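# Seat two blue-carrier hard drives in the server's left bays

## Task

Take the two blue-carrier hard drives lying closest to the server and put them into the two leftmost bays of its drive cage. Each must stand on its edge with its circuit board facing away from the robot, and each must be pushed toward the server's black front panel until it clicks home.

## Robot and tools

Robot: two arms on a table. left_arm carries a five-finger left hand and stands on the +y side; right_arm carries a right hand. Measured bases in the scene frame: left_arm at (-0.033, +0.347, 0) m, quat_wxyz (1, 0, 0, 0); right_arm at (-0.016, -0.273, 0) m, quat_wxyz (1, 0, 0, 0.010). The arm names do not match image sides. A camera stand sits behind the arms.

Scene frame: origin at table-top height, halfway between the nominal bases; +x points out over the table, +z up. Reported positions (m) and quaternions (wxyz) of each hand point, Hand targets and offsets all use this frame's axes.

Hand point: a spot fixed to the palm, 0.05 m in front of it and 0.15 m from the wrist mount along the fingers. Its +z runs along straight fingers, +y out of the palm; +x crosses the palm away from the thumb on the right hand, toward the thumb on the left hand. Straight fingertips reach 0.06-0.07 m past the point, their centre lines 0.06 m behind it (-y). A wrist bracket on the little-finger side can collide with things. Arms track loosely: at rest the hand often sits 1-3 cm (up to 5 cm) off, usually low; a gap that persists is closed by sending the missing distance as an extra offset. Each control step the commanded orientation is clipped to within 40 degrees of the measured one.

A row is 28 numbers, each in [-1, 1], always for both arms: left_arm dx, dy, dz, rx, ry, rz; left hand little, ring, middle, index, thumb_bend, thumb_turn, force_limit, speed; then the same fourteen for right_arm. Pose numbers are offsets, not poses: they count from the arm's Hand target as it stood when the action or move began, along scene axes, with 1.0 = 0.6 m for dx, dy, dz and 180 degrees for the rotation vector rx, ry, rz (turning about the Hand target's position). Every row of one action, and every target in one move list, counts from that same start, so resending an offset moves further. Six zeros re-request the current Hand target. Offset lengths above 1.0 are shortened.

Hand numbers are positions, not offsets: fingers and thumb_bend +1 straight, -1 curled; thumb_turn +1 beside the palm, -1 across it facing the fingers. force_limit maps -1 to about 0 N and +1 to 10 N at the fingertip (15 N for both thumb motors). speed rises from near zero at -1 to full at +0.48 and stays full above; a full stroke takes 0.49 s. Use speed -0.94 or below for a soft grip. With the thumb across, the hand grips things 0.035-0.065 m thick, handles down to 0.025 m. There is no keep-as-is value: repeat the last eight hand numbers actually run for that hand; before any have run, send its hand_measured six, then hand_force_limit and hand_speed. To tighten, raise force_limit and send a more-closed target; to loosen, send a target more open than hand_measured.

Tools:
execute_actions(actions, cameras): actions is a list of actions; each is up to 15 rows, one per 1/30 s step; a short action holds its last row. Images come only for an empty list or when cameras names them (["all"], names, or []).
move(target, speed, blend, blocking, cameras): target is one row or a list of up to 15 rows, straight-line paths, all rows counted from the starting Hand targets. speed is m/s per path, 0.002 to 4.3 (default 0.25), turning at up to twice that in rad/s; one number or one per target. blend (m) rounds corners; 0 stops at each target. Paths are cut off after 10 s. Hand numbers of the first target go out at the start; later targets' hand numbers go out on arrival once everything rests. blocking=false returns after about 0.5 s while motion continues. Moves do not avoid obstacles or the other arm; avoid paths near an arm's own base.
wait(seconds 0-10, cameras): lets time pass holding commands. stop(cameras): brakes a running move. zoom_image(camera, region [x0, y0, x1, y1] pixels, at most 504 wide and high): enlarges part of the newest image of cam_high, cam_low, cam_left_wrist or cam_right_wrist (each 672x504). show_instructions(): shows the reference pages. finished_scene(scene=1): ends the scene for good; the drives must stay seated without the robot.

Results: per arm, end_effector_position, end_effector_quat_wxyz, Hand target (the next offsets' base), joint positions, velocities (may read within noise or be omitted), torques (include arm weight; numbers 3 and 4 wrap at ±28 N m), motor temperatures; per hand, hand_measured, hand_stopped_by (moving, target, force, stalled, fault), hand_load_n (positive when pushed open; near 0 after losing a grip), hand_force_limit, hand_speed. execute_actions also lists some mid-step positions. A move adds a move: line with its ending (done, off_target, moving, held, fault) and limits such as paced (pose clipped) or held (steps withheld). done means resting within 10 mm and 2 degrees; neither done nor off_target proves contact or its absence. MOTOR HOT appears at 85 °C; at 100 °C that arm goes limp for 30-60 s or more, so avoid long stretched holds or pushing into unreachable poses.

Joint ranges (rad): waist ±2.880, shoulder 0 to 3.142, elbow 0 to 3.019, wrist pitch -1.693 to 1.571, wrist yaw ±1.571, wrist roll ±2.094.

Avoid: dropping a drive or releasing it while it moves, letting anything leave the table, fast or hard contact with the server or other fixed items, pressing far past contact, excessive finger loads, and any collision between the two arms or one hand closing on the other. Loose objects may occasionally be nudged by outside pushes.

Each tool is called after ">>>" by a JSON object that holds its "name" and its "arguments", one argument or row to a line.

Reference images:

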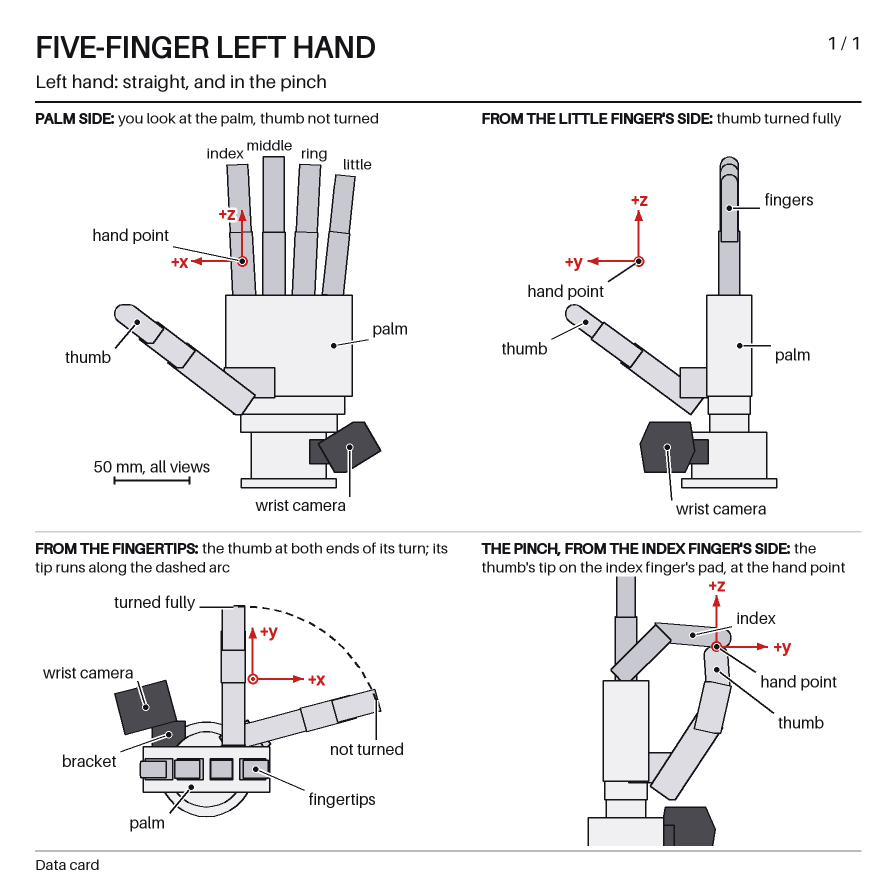

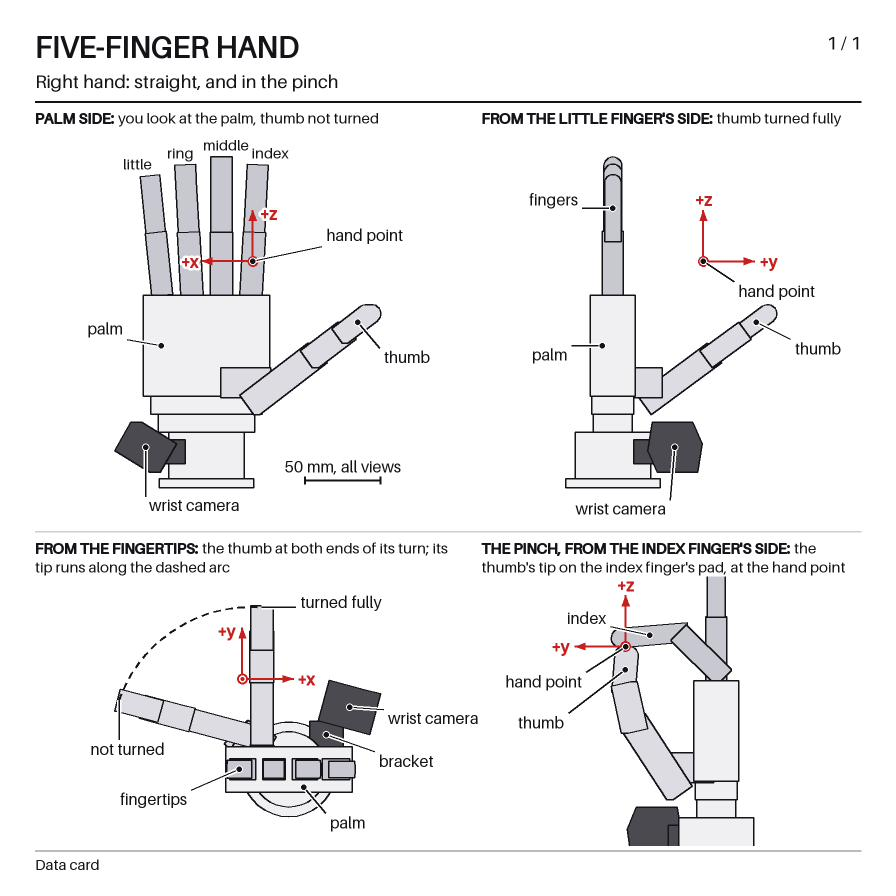

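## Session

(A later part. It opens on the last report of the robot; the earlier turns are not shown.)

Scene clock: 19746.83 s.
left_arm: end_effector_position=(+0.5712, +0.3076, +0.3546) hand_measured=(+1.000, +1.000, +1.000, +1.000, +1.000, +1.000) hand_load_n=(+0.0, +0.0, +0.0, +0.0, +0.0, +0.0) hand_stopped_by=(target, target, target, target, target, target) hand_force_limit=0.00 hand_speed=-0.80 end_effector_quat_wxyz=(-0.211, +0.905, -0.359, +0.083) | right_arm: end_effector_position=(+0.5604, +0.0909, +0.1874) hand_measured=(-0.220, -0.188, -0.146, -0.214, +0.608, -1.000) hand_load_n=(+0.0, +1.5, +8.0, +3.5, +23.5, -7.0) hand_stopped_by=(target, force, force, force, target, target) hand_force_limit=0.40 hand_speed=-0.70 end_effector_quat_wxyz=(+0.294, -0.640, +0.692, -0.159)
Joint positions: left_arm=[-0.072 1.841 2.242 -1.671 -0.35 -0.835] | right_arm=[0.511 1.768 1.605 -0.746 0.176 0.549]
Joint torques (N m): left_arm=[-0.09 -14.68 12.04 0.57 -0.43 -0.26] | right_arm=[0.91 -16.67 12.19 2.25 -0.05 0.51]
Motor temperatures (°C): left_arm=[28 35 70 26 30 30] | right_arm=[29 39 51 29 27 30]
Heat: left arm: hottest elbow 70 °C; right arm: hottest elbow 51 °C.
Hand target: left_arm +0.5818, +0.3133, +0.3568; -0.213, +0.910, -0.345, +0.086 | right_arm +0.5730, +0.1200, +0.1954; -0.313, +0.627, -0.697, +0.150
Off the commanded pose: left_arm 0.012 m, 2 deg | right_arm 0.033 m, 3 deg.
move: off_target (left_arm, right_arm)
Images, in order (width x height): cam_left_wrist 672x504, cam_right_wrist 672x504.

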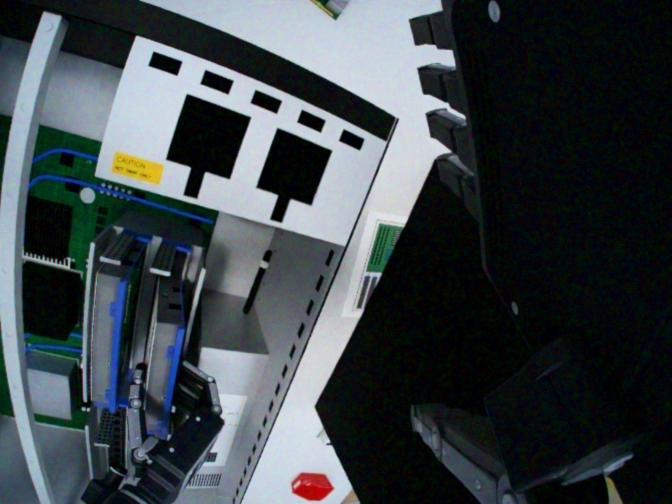

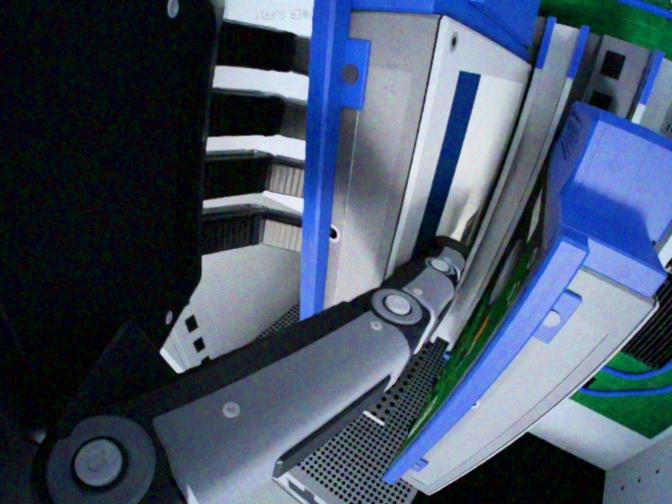

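>>> {"name": "move", "arguments": {
  "target": [0,0,0,0,0,0,1,1,1,1,1,1,0,-0.8,-0.001,0.025,0.0,0.0,0.0,0.0,-0.22,-0.19,-0.45,-0.5,0.6,-1,0.4,-0.7],
  "speed": 0.03,
  "cameras": ["cam_left_wrist","cam_right_wrist"]
}}

>>> {"name": "zoom_image", "arguments": {
  "camera": "cam_left_wrist",
  "region": [90, 250, 230, 390]
}}

Scene clock: 19764.63 s.
left_arm: end_effector_position=(+0.5712, +0.3076, +0.3546) hand_measured=(+1.000, +1.000, +1.000, +1.000, +1.000, +1.000) hand_load_n=(+0.0, +0.0, +0.0, +0.0, +0.0, +0.0) hand_stopped_by=(target, target, target, target, target, target) hand_force_limit=0.00 hand_speed=-0.80 end_effector_quat_wxyz=(-0.211, +0.905, -0.359, +0.083) | right_arm: end_effector_position=(+0.5604, +0.0918, +0.1868) hand_measured=(-0.220, -0.188, -0.146, -0.214, +0.608, -1.000) hand_load_n=(+0.0, +3.0, +9.0, +1.5, +24.0, -10.0) hand_stopped_by=(target, force, force, force, target, target) hand_force_limit=0.40 hand_speed=-0.70 end_effector_quat_wxyz=(+0.285, -0.641, +0.693, -0.165)
Joint positions: left_arm=[-0.072 1.841 2.242 -1.671 -0.35 -0.835] | right_arm=[0.517 1.778 1.622 -0.769 0.195 0.549]
Joint torques (N m): left_arm=[-0.03 -14.56 12 0.51 -0.43 -0.26] | right_arm=[2.26 -16.26 12.6 2.82 -0.31 0.68]
Motor temperatures (°C): left_arm=[28 35 70 26 30 30] | right_arm=[29 39 51 29 27 30]
Heat: left arm: hottest elbow 70 °C; right arm: hottest elbow 51 °C.
Hand target: left_arm +0.5818, +0.3133, +0.3568; -0.213, +0.910, -0.345, +0.086 | right_arm +0.5723, +0.1350, +0.1952; -0.313, +0.627, -0.697, +0.150
Off the commanded pose: left_arm 0.012 m, 2 deg | right_arm 0.046 m, 4 deg.
move: off_target (left_arm, right_arm)
Images, in order (width x height): cam_left_wrist 672x504, cam_right_wrist 672x504.

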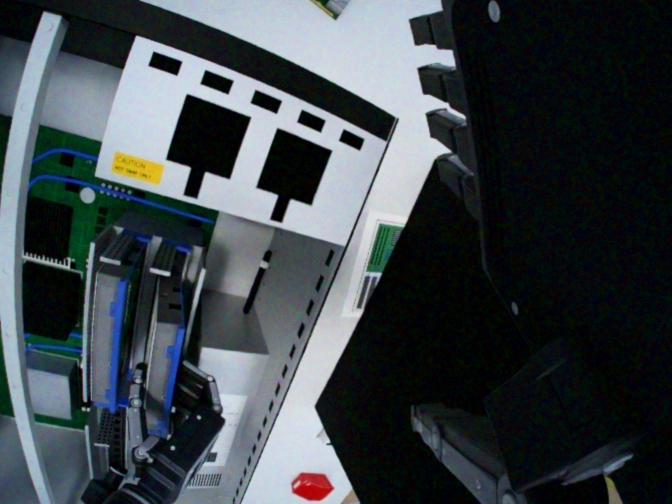

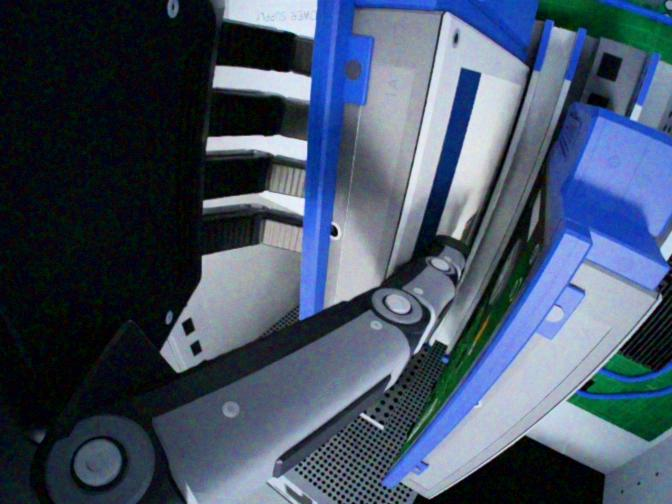

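Scaled by 3.600 from the camera's 672x504 image, which has a finer 960x720 frame.

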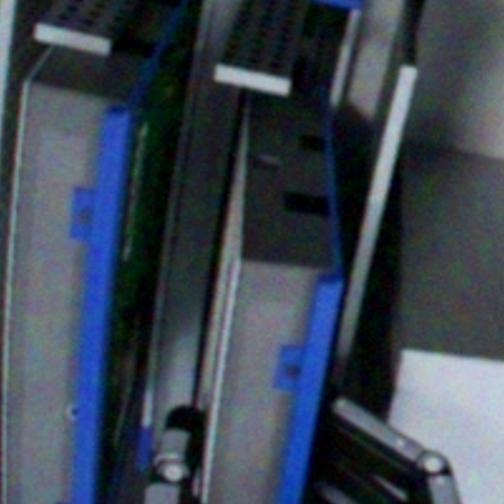

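>>> {"name": "zoom_image", "arguments": {
  "camera": "cam_left_wrist",
  "region": [140, 240, 200, 300]
}}

>>> {"name": "zoom_image", "arguments": {
  "camera": "cam_right_wrist",
  "region": [500, 0, 672, 130]
}}

Scaled by 8.400 from the camera's 672x504 image, which has a finer 960x720 frame.

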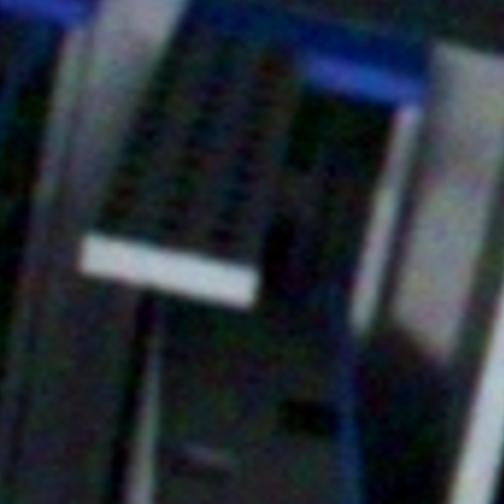

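Scaled by 2.930 from the camera's 672x504 image, which has a finer 960x720 frame.

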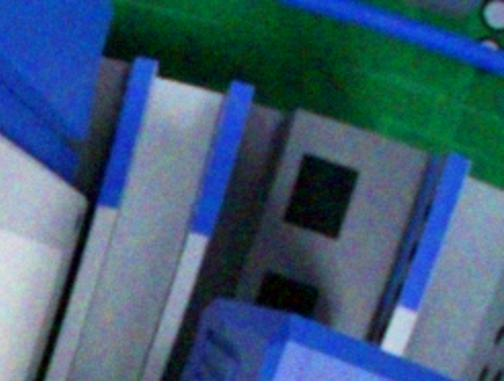

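>>> {"name": "move", "arguments": {
  "target": [0,0,0,0,0,0,1,1,1,1,1,1,0,-0.8,0.012,0.0,0.04,0.0,0.0,0.0,-0.22,-0.19,-0.45,-0.5,0.6,-1,0.4,-0.7],
  "speed": 0.03,
  "cameras": ["cam_left_wrist","cam_right_wrist"]
}}

>>> {"name": "zoom_image", "arguments": {
  "camera": "cam_left_wrist",
  "region": [90, 250, 230, 390]
}}

Scene clock: 19896.73 s.
left_arm: end_effector_position=(+0.5712, +0.3076, +0.3546) hand_measured=(+1.000, +1.000, +1.000, +1.000, +1.000, +1.000) hand_load_n=(+0.0, +0.0, +0.0, +0.0, +0.0, +0.0) hand_stopped_by=(target, target, target, target, target, target) hand_force_limit=0.00 hand_speed=-0.80 end_effector_quat_wxyz=(-0.211, +0.905, -0.359, +0.083) | right_arm: end_effector_position=(+0.5611, +0.0925, +0.1870) hand_measured=(-0.220, -0.188, -0.146, -0.214, +0.610, -1.000) hand_load_n=(+0.0, +1.5, +8.0, +0.5, +27.0, -9.5) hand_stopped_by=(target, force, force, force, target, target) hand_force_limit=0.40 hand_speed=-0.70 end_effector_quat_wxyz=(-0.265, +0.652, -0.692, +0.163)
Joint positions: left_arm=[-0.072 1.841 2.242 -1.671 -0.35 -0.835] | right_arm=[0.518 1.806 1.678 -0.838 0.194 0.537]
Joint torques (N m): left_arm=[-0.03 -14.51 12.03 0.5 -0.43 -0.27] | right_arm=[1.55 -18.73 13.82 2.85 -0.55 0.75]
Motor temperatures (°C): left_arm=[28 35 70 26 30 30] | right_arm=[29 38 50 29 28 31]
Heat: left arm: hottest elbow 70 °C; right arm: hottest elbow 50 °C.
Hand target: left_arm +0.5818, +0.3133, +0.3568; -0.213, +0.910, -0.345, +0.086 | right_arm +0.5794, +0.1351, +0.2193; -0.313, +0.628, -0.697, +0.150
Off the commanded pose: left_arm 0.012 m, 2 deg | right_arm 0.056 m, 6 deg.
move: off_target (left_arm, right_arm)
Images, in order (width x height): cam_left_wrist 672x504, cam_right_wrist 672x504.

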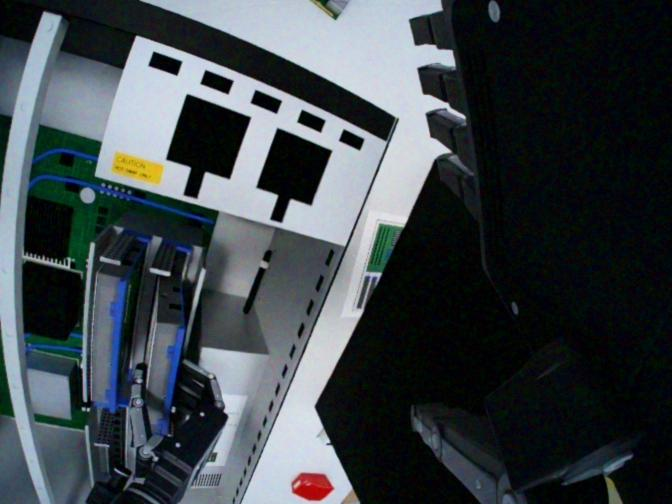

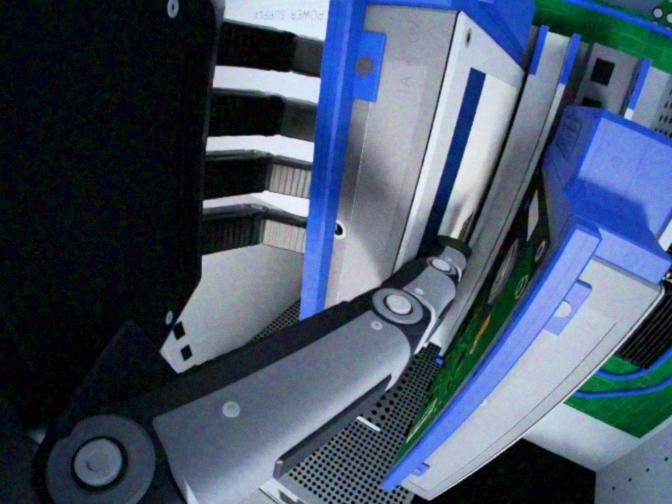

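Scaled by 3.600 from the camera's 672x504 image, which has a finer 960x720 frame.

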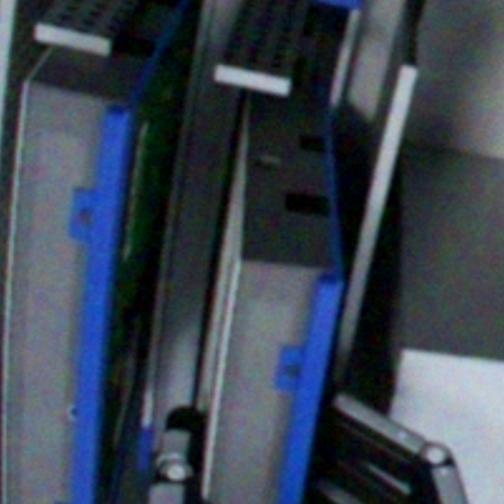

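>>> {"name": "execute_actions", "arguments": {
  "actions": []
}}

Scene clock: 19934.67 s.
left_arm: end_effector_position=(+0.5712, +0.3076, +0.3546) hand_measured=(+1.000, +1.000, +1.000, +1.000, +1.000, +1.000) hand_load_n=(+0.0, +0.0, +0.0, +0.0, +0.0, +0.0) hand_stopped_by=(target, target, target, target, target, target) hand_force_limit=0.00 hand_speed=-0.80 end_effector_quat_wxyz=(-0.211, +0.905, -0.359, +0.083) | right_arm: end_effector_position=(+0.5611, +0.0925, +0.1870) hand_measured=(-0.220, -0.188, -0.146, -0.214, +0.610, -1.000) hand_load_n=(+0.0, +1.5, +8.0, +1.0, +27.0, -9.5) hand_stopped_by=(target, force, force, force, target, target) hand_force_limit=0.40 hand_speed=-0.70 end_effector_quat_wxyz=(-0.265, +0.652, -0.692, +0.163)
Joint positions: left_arm=[-0.072 1.841 2.242 -1.671 -0.35 -0.835] | right_arm=[0.518 1.806 1.678 -0.838 0.194 0.537]
Joint velocities: within noise
Joint torques (N m): left_arm=[-0.03 -14.51 12.01 0.53 -0.43 -0.27] | right_arm=[1.55 -18.67 13.83 2.85 -0.55 0.75]
Motor temperatures (°C): left_arm=[28 35 70 26 30 30] | right_arm=[29 38 53 29 28 31]
Heat: left arm: hottest elbow 70 °C; right arm: hottest elbow 53 °C.
Hand target: left_arm +0.5818, +0.3133, +0.3568; -0.213, +0.910, -0.345, +0.086 | right_arm +0.5794, +0.1351, +0.2193; -0.313, +0.627, -0.697, +0.150
Off the commanded pose: left_arm 0.012 m, 2 deg | right_arm 0.056 m, 6 deg.

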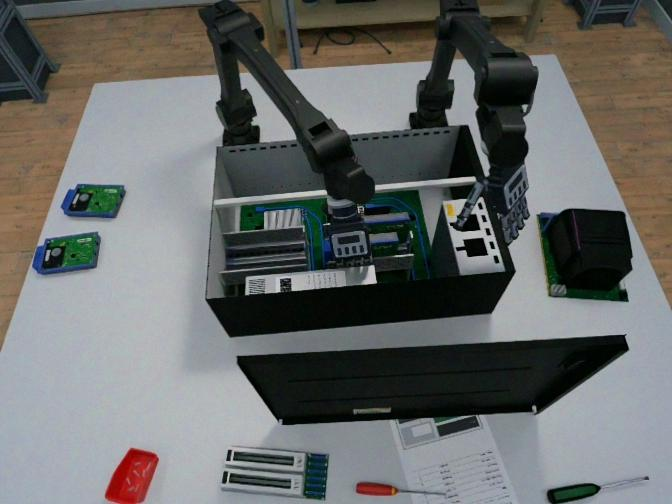

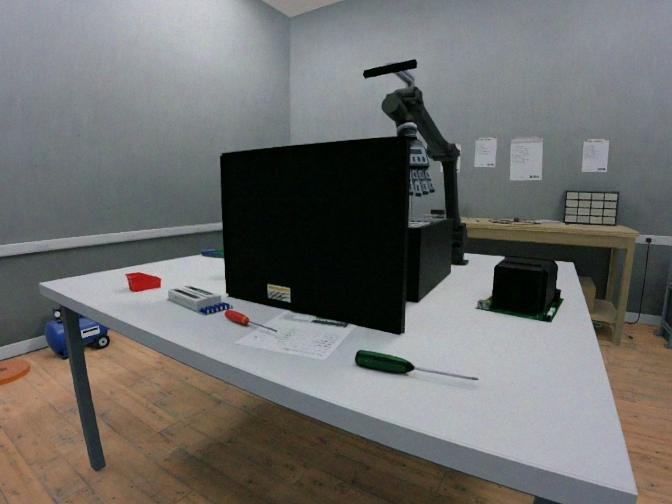

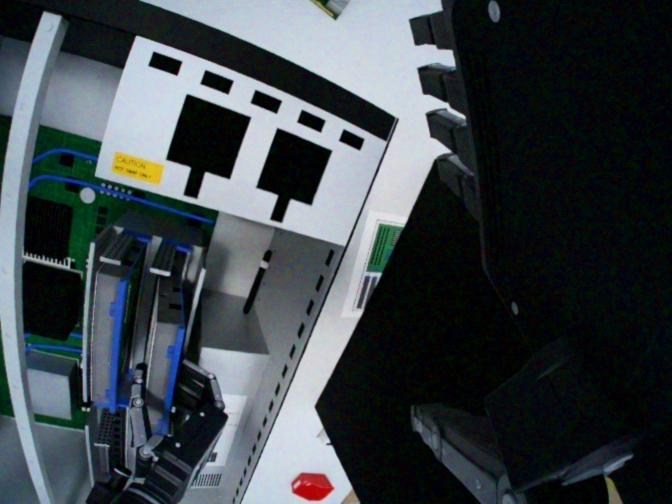

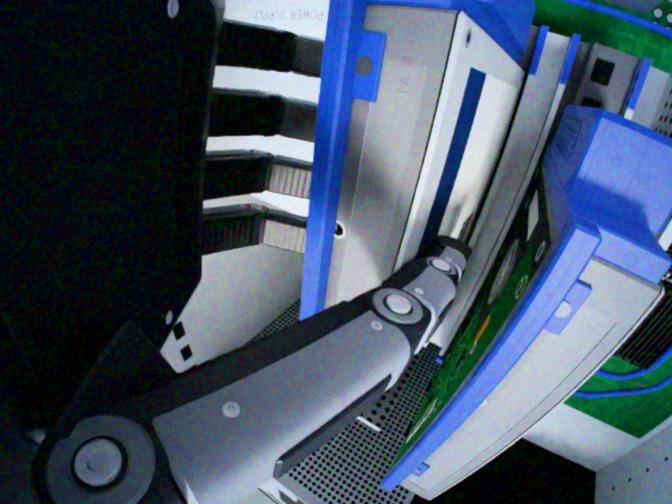

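>>> {"name": "zoom_image", "arguments": {
  "camera": "cam_left_wrist",
  "region": [80, 210, 230, 410]
}}

>>> {"name": "zoom_image", "arguments": {
  "camera": "cam_high",
  "region": [300, 180, 440, 290]
}}

Scaled by 2.520 from the camera's 672x504 image, which has a finer 960x720 frame.

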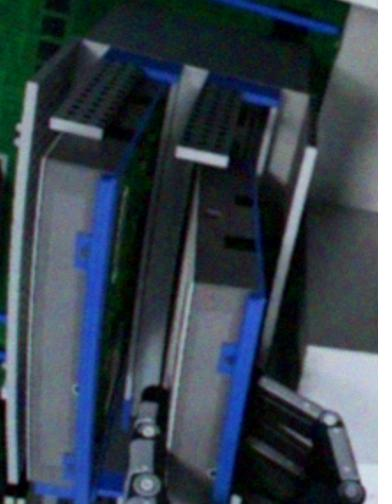

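Scaled by 3.600 from the camera's 672x504 image, which has a finer 960x720 frame.

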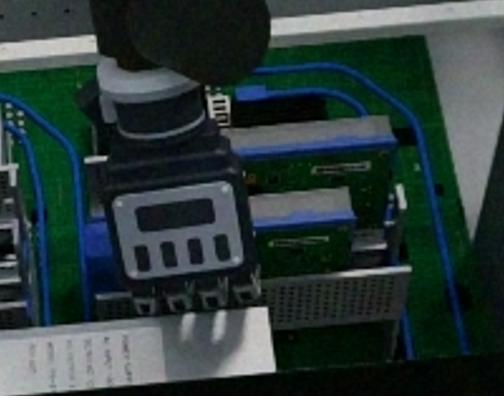

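>>> {"name": "zoom_image", "arguments": {
  "camera": "cam_high",
  "region": [350, 195, 430, 255]
}}

>>> {"name": "zoom_image", "arguments": {
  "camera": "cam_left_wrist",
  "region": [130, 250, 220, 340]
}}

Scaled by 6.300 from the camera's 672x504 image, which has a finer 960x720 frame.

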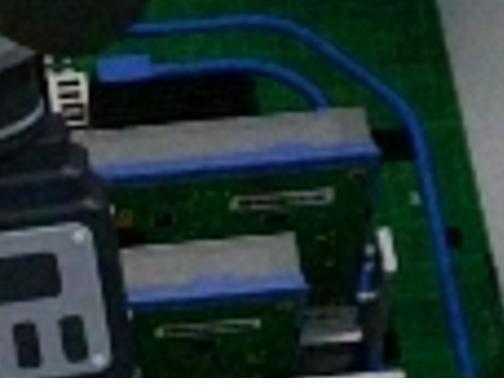

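Scaled by 5.600 from the camera's 672x504 image, which has a finer 960x720 frame.

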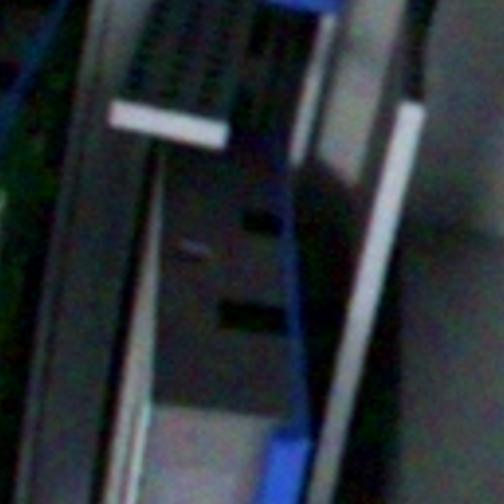

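>>> {"name": "move", "arguments": {
  "target": [0,0,0,0,0,0,1,1,1,1,1,1,0,-0.8,0.010,0,0.022,0,0,0,-0.22,-0.19,-0.45,-0.5,0.6,-1,0.4,-0.7],
  "speed": 0.04,
  "cameras": ["cam_left_wrist","cam_high"]
}}

>>> {"name": "zoom_image", "arguments": {
  "camera": "cam_left_wrist",
  "region": [130, 250, 220, 340]
}}

Scene clock: 20057.93 s.
left_arm: end_effector_position=(+0.5712, +0.3076, +0.3546) hand_measured=(+1.000, +1.000, +1.000, +1.000, +1.000, +1.000) hand_load_n=(+0.0, +0.0, +0.0, +0.0, +0.0, +0.0) hand_stopped_by=(target, target, target, target, target, target) hand_force_limit=0.00 hand_speed=-0.80 end_effector_quat_wxyz=(-0.211, +0.905, -0.359, +0.083) | right_arm: end_effector_position=(+0.5614, +0.0930, +0.1872) hand_measured=(-0.220, -0.188, -0.146, -0.214, +0.610, -1.000) hand_load_n=(+0.0, +1.0, +9.5, +1.0, +28.5, -7.5) hand_stopped_by=(target, force, force, force, target, target) hand_force_limit=0.40 hand_speed=-0.70 end_effector_quat_wxyz=(-0.253, +0.658, -0.691, +0.160)
Joint positions: left_arm=[-0.072 1.841 2.242 -1.671 -0.35 -0.835] | right_arm=[0.518 1.824 1.713 -0.88 0.192 0.53]
Joint torques (N m): left_arm=[-0.09 -14.68 12.01 0.55 -0.43 -0.26] | right_arm=[1.03 -19.84 14.68 3.04 -0.65 0.78]
Motor temperatures (°C): left_arm=[28 35 70 26 30 30] | right_arm=[29 38 56 29 28 31]
Heat: left arm: hottest elbow 70 °C; right arm: hottest elbow 56 °C.
Hand target: left_arm +0.5818, +0.3133, +0.3568; -0.213, +0.910, -0.345, +0.086 | right_arm +0.5854, +0.1351, +0.2325; -0.313, +0.628, -0.697, +0.150
Off the commanded pose: left_arm 0.012 m, 2 deg | right_arm 0.066 m, 8 deg.
move: off_target (left_arm, right_arm)
Images, in order (width x height): cam_high 672x504, cam_left_wrist 672x504.

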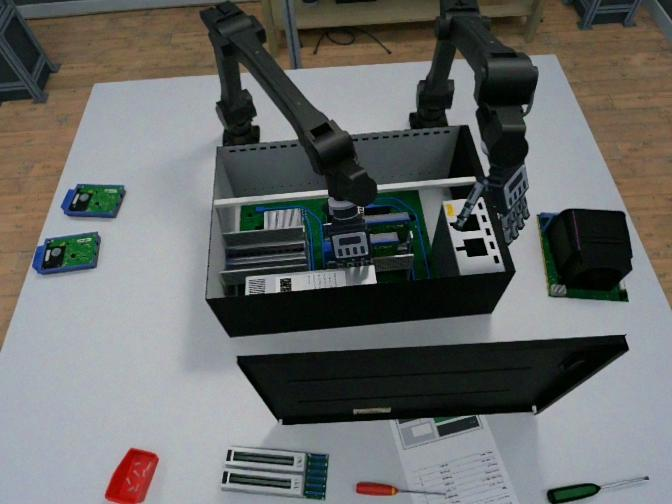

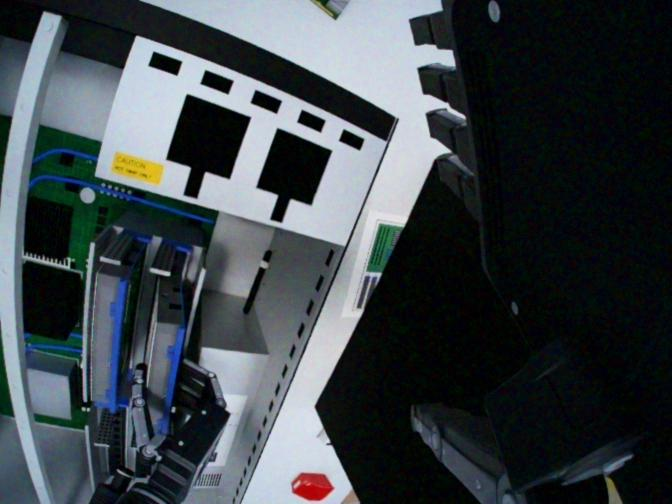

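Scaled by 5.600 from the camera's 672x504 image, which has a finer 960x720 frame.

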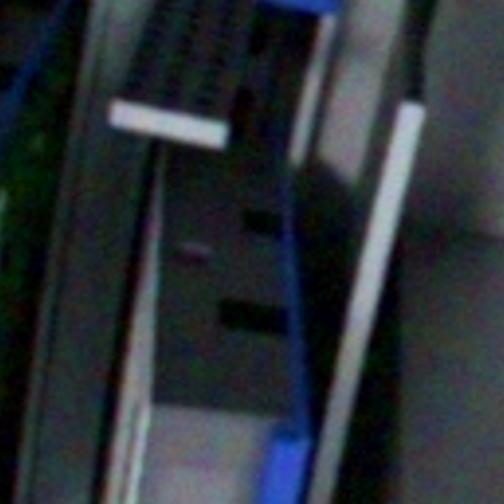

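>>> {"name": "move", "arguments": {
  "target": [0,0,0,0,0,0,1,1,1,1,1,1,0,-0.8,0,-0.058,0,0,0,0,-0.22,-0.19,-0.45,-0.5,0.6,-1,0.4,-0.7],
  "speed": 0.04,
  "cameras": ["cam_left_wrist"]
}}

>>> {"name": "zoom_image", "arguments": {
  "camera": "cam_left_wrist",
  "region": [80, 290, 230, 440]
}}

Scene clock: 20083.80 s.
left_arm: end_effector_position=(+0.5712, +0.3076, +0.3546) hand_measured=(+1.000, +1.000, +1.000, +1.000, +1.000, +1.000) hand_load_n=(+0.0, +0.0, +0.0, +0.0, +0.0, -0.5) hand_stopped_by=(target, target, target, target, target, target) hand_force_limit=0.00 hand_speed=-0.80 end_effector_quat_wxyz=(-0.211, +0.905, -0.359, +0.083) | right_arm: end_effector_position=(+0.5629, +0.0901, +0.1877) hand_measured=(-0.220, -0.188, -0.146, -0.214, +0.610, -1.000) hand_load_n=(+0.0, +0.0, +9.0, +5.0, +28.5, +1.0) hand_stopped_by=(target, force, force, force, target, target) hand_force_limit=0.40 hand_speed=-0.70 end_effector_quat_wxyz=(-0.256, +0.661, -0.689, +0.150)
Joint positions: left_arm=[-0.072 1.841 2.242 -1.671 -0.35 -0.835] | right_arm=[0.506 1.824 1.713 -0.877 0.163 0.518]
Joint torques (N m): left_arm=[0.09 -14.68 12 0.54 -0.43 -0.27] | right_arm=[-2.2 -23.41 10.5 3.86 -0.6 0.48]
Motor temperatures (°C): left_arm=[28 35 70 26 30 30] | right_arm=[29 39 57 29 28 31]
Heat: left arm: hottest elbow 70 °C; right arm: hottest elbow 57 °C.
Hand target: left_arm +0.5818, +0.3133, +0.3568; -0.213, +0.910, -0.345, +0.086 | right_arm +0.5855, +0.1003, +0.2325; -0.313, +0.627, -0.697, +0.150
Off the commanded pose: left_arm 0.012 m, 2 deg | right_arm 0.051 m, 8 deg.
move: off_target (left_arm, right_arm)
Images, in order (width x height): cam_left_wrist 672x504.

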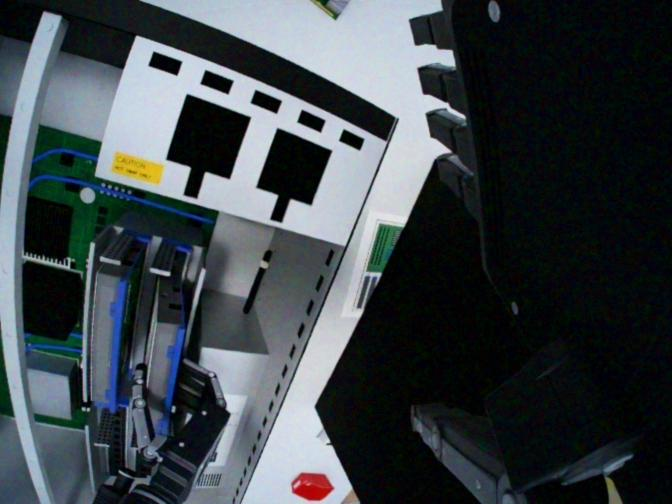

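Scaled by 3.360 from the camera's 672x504 image, which has a finer 960x720 frame.

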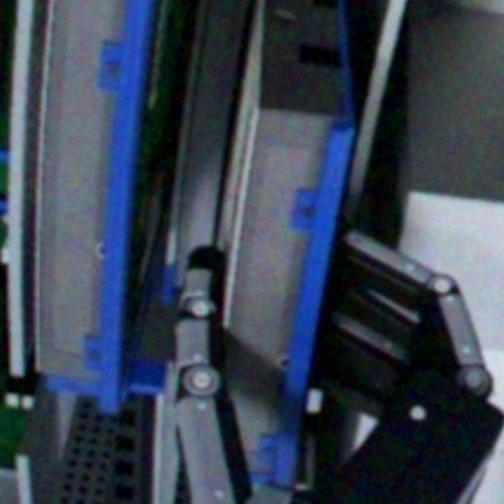

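>>> {"name": "execute_actions", "arguments": {
  "actions": []
}}

>>> {"name": "zoom_image", "arguments": {
  "camera": "cam_right_wrist",
  "region": [200, 0, 672, 504]
}}

Scene clock: 20104.73 s.
left_arm: end_effector_position=(+0.5712, +0.3076, +0.3546) hand_measured=(+1.000, +1.000, +1.000, +1.000, +1.000, +1.000) hand_load_n=(+0.0, +0.0, +0.0, +0.0, +0.0, +0.0) hand_stopped_by=(target, target, target, target, target, target) hand_force_limit=0.00 hand_speed=-0.80 end_effector_quat_wxyz=(-0.211, +0.905, -0.359, +0.083) | right_arm: end_effector_position=(+0.5629, +0.0901, +0.1877) hand_measured=(-0.220, -0.188, -0.146, -0.214, +0.610, -1.000) hand_load_n=(+0.0, +0.0, +9.0, +5.0, +28.5, +1.0) hand_stopped_by=(target, force, force, force, target, target) hand_force_limit=0.40 hand_speed=-0.70 end_effector_quat_wxyz=(-0.256, +0.661, -0.689, +0.150)
Joint positions: left_arm=[-0.072 1.841 2.242 -1.671 -0.35 -0.835] | right_arm=[0.506 1.824 1.713 -0.877 0.163 0.518]
Joint velocities: within noise
Joint torques (N m): left_arm=[-0.03 -14.62 12.01 0.51 -0.43 -0.27] | right_arm=[-2.26 -23.3 10.47 3.85 -0.6 0.48]
Motor temperatures (°C): left_arm=[28 35 70 26 30 30] | right_arm=[29 40 55 29 28 31]
Heat: left arm: hottest elbow 70 °C; right arm: hottest elbow 55 °C.
Hand target: left_arm +0.5818, +0.3133, +0.3568; -0.213, +0.910, -0.345, +0.086 | right_arm +0.5855, +0.1003, +0.2325; -0.313, +0.627, -0.697, +0.150
Off the commanded pose: left_arm 0.012 m, 2 deg | right_arm 0.051 m, 8 deg.

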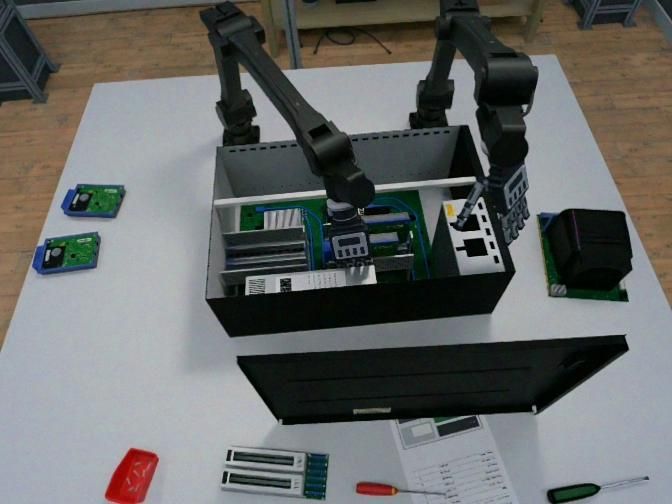

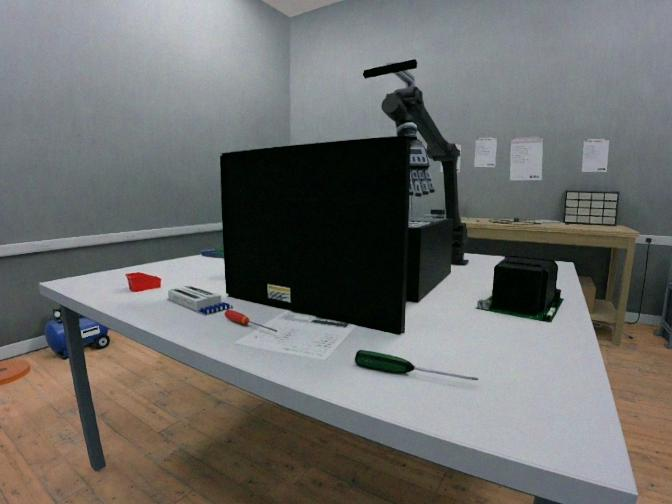

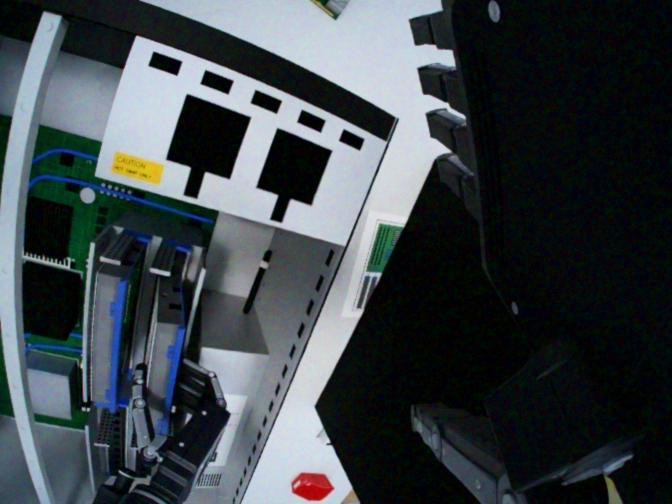

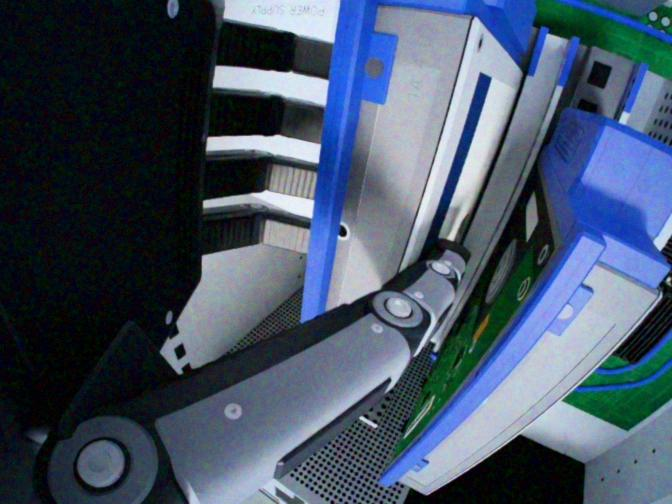

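Scaled by 1.000.

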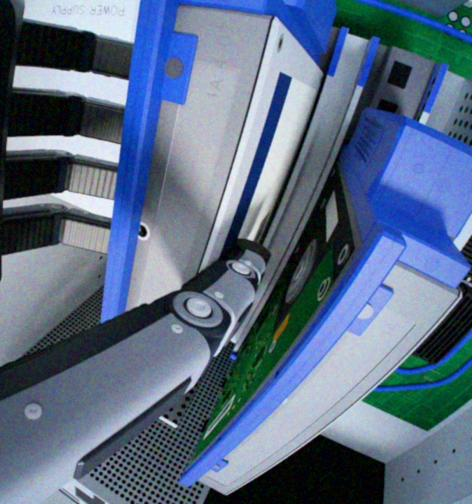

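>>> {"name": "move", "arguments": {
  "target": [0,0,0,0,0,0,1,1,1,1,1,1,0,-0.8,0,0,0,0,0,0,-0.22,-0.19,-0.12,-0.19,0.6,-1,0.4,-0.9],
  "speed": 0.04,
  "cameras": ["cam_left_wrist","cam_right_wrist"]
}}

>>> {"name": "zoom_image", "arguments": {
  "camera": "cam_left_wrist",
  "region": [80, 290, 230, 440]
}}

Scene clock: 20138.70 s.
left_arm: end_effector_position=(+0.5712, +0.3076, +0.3546) hand_measured=(+1.000, +1.000, +1.000, +1.000, +1.000, +1.000) hand_load_n=(+0.0, +0.0, +0.0, +0.0, +0.0, -0.5) hand_stopped_by=(target, target, target, target, target, target) hand_force_limit=0.00 hand_speed=-0.80 end_effector_quat_wxyz=(-0.211, +0.905, -0.359, +0.083) | right_arm: end_effector_position=(+0.5622, +0.0905, +0.1876) hand_measured=(-0.220, -0.188, -0.120, -0.190, +0.610, -1.000) hand_load_n=(+0.0, +1.5, +2.0, +1.0, +20.5, -0.5) hand_stopped_by=(target, force, target, target, target, target) hand_force_limit=0.40 hand_speed=-0.90 end_effector_quat_wxyz=(-0.257, +0.663, -0.688, +0.146)
Joint positions: left_arm=[-0.072 1.841 2.242 -1.671 -0.35 -0.835] | right_arm=[0.504 1.824 1.713 -0.877 0.152 0.514]
Joint torques (N m): left_arm=[0.03 -14.68 12 0.5 -0.44 -0.26] | right_arm=[-2.14 -23.36 10.5 3.86 -0.2 0.53]
Motor temperatures (°C): left_arm=[28 35 70 26 30 30] | right_arm=[29 41 52 29 28 31]
Heat: left arm: hottest elbow 70 °C; right arm: hottest elbow 52 °C.
Hand target: left_arm +0.5818, +0.3133, +0.3568; -0.213, +0.910, -0.345, +0.086 | right_arm +0.5855, +0.1002, +0.2325; -0.313, +0.627, -0.697, +0.150
Off the commanded pose: left_arm 0.012 m, 2 deg | right_arm 0.051 m, 8 deg.
move: off_target (left_arm, right_arm)
Images, in order (width x height): cam_left_wrist 672x504, cam_right_wrist 672x504.

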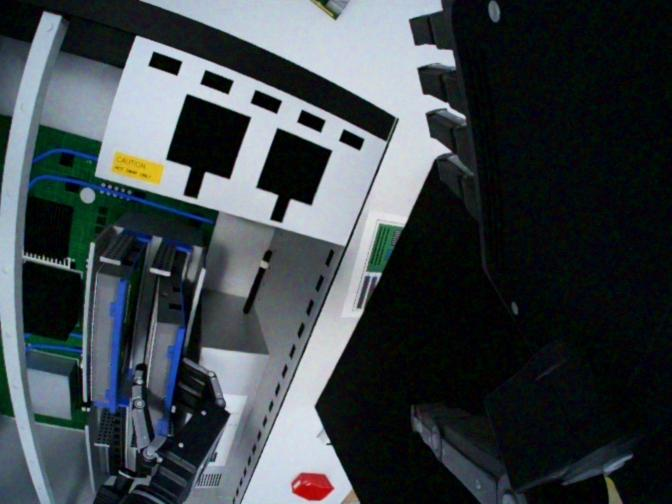

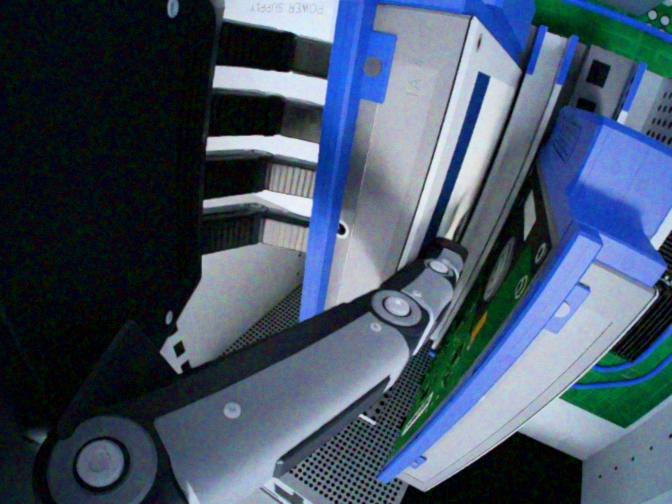

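Scaled by 3.360 from the camera's 672x504 image, which has a finer 960x720 frame.

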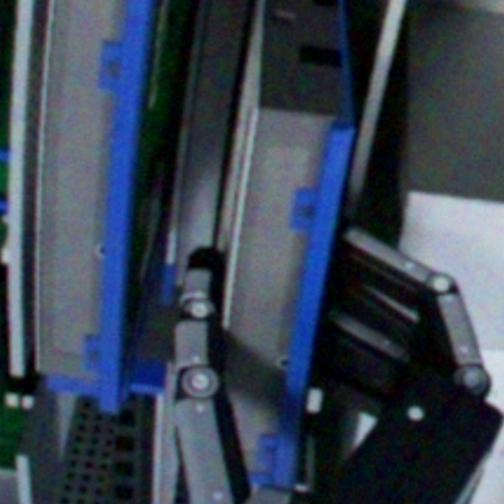

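>>> {"name": "move", "arguments": {
  "target": [0,0,0,0,0,0,1,1,1,1,1,1,0,-0.8,0,0,0,0,0,0,-0.22,-0.19,-0.12,-0.19,0.64,-1,0.4,-0.9],
  "speed": 0.04,
  "cameras": ["cam_left_wrist","cam_right_wrist"]
}}

>>> {"name": "zoom_image", "arguments": {
  "camera": "cam_left_wrist",
  "region": [80, 290, 230, 440]
}}

Scene clock: 20165.63 s.
left_arm: end_effector_position=(+0.5712, +0.3076, +0.3546) hand_measured=(+1.000, +1.000, +1.000, +1.000, +1.000, +1.000) hand_load_n=(+0.0, +0.0, +0.0, +0.0, +0.0, -0.5) hand_stopped_by=(target, target, target, target, target, target) hand_force_limit=0.00 hand_speed=-0.80 end_effector_quat_wxyz=(-0.211, +0.905, -0.359, +0.083) | right_arm: end_effector_position=(+0.5622, +0.0904, +0.1877) hand_measured=(-0.220, -0.188, -0.120, -0.190, +0.642, -1.000) hand_load_n=(+0.0, +0.5, +0.5, +0.5, +5.5, -1.5) hand_stopped_by=(target, force, target, target, target, target) hand_force_limit=0.40 hand_speed=-0.90 end_effector_quat_wxyz=(-0.257, +0.663, -0.688, +0.145)
Joint positions: left_arm=[-0.072 1.841 2.242 -1.671 -0.35 -0.835] | right_arm=[0.503 1.824 1.713 -0.877 0.15 0.514]
Joint torques (N m): left_arm=[0.03 -14.62 12 0.55 -0.43 -0.26] | right_arm=[-2.02 -23.36 10.5 3.86 -0.1 0.53]
Motor temperatures (°C): left_arm=[28 35 70 26 30 30] | right_arm=[29 42 51 29 28 31]
Heat: left arm: hottest elbow 70 °C; right arm: hottest elbow 51 °C.
Hand target: left_arm +0.5818, +0.3133, +0.3568; -0.213, +0.910, -0.345, +0.086 | right_arm +0.5856, +0.1001, +0.2325; -0.313, +0.627, -0.697, +0.150
Off the commanded pose: left_arm 0.012 m, 2 deg | right_arm 0.051 m, 8 deg.
move: off_target (left_arm, right_arm)
Images, in order (width x height): cam_left_wrist 672x504, cam_right_wrist 672x504.

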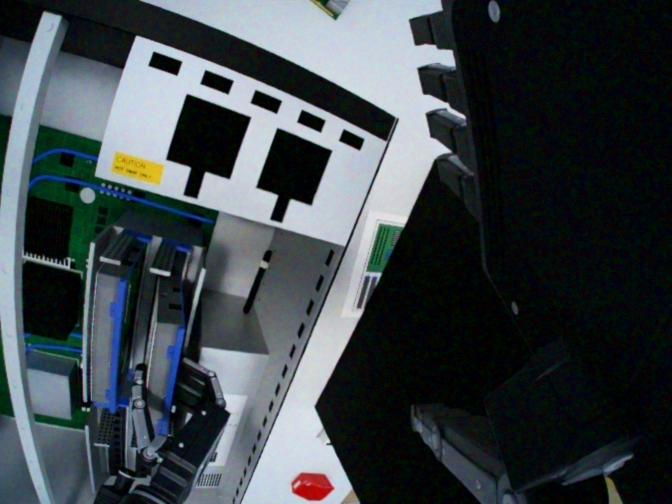

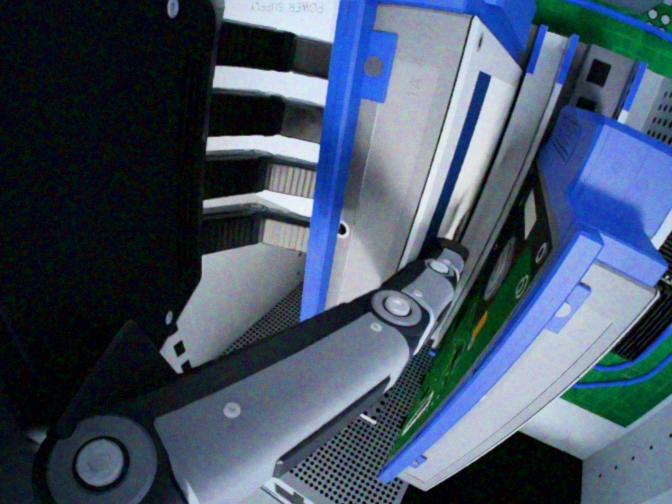

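Scaled by 3.360 from the camera's 672x504 image, which has a finer 960x720 frame.

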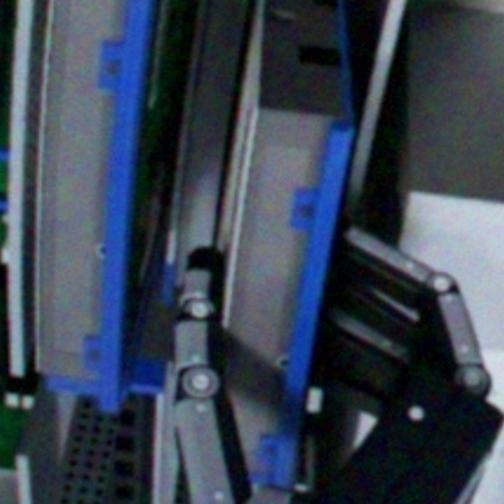

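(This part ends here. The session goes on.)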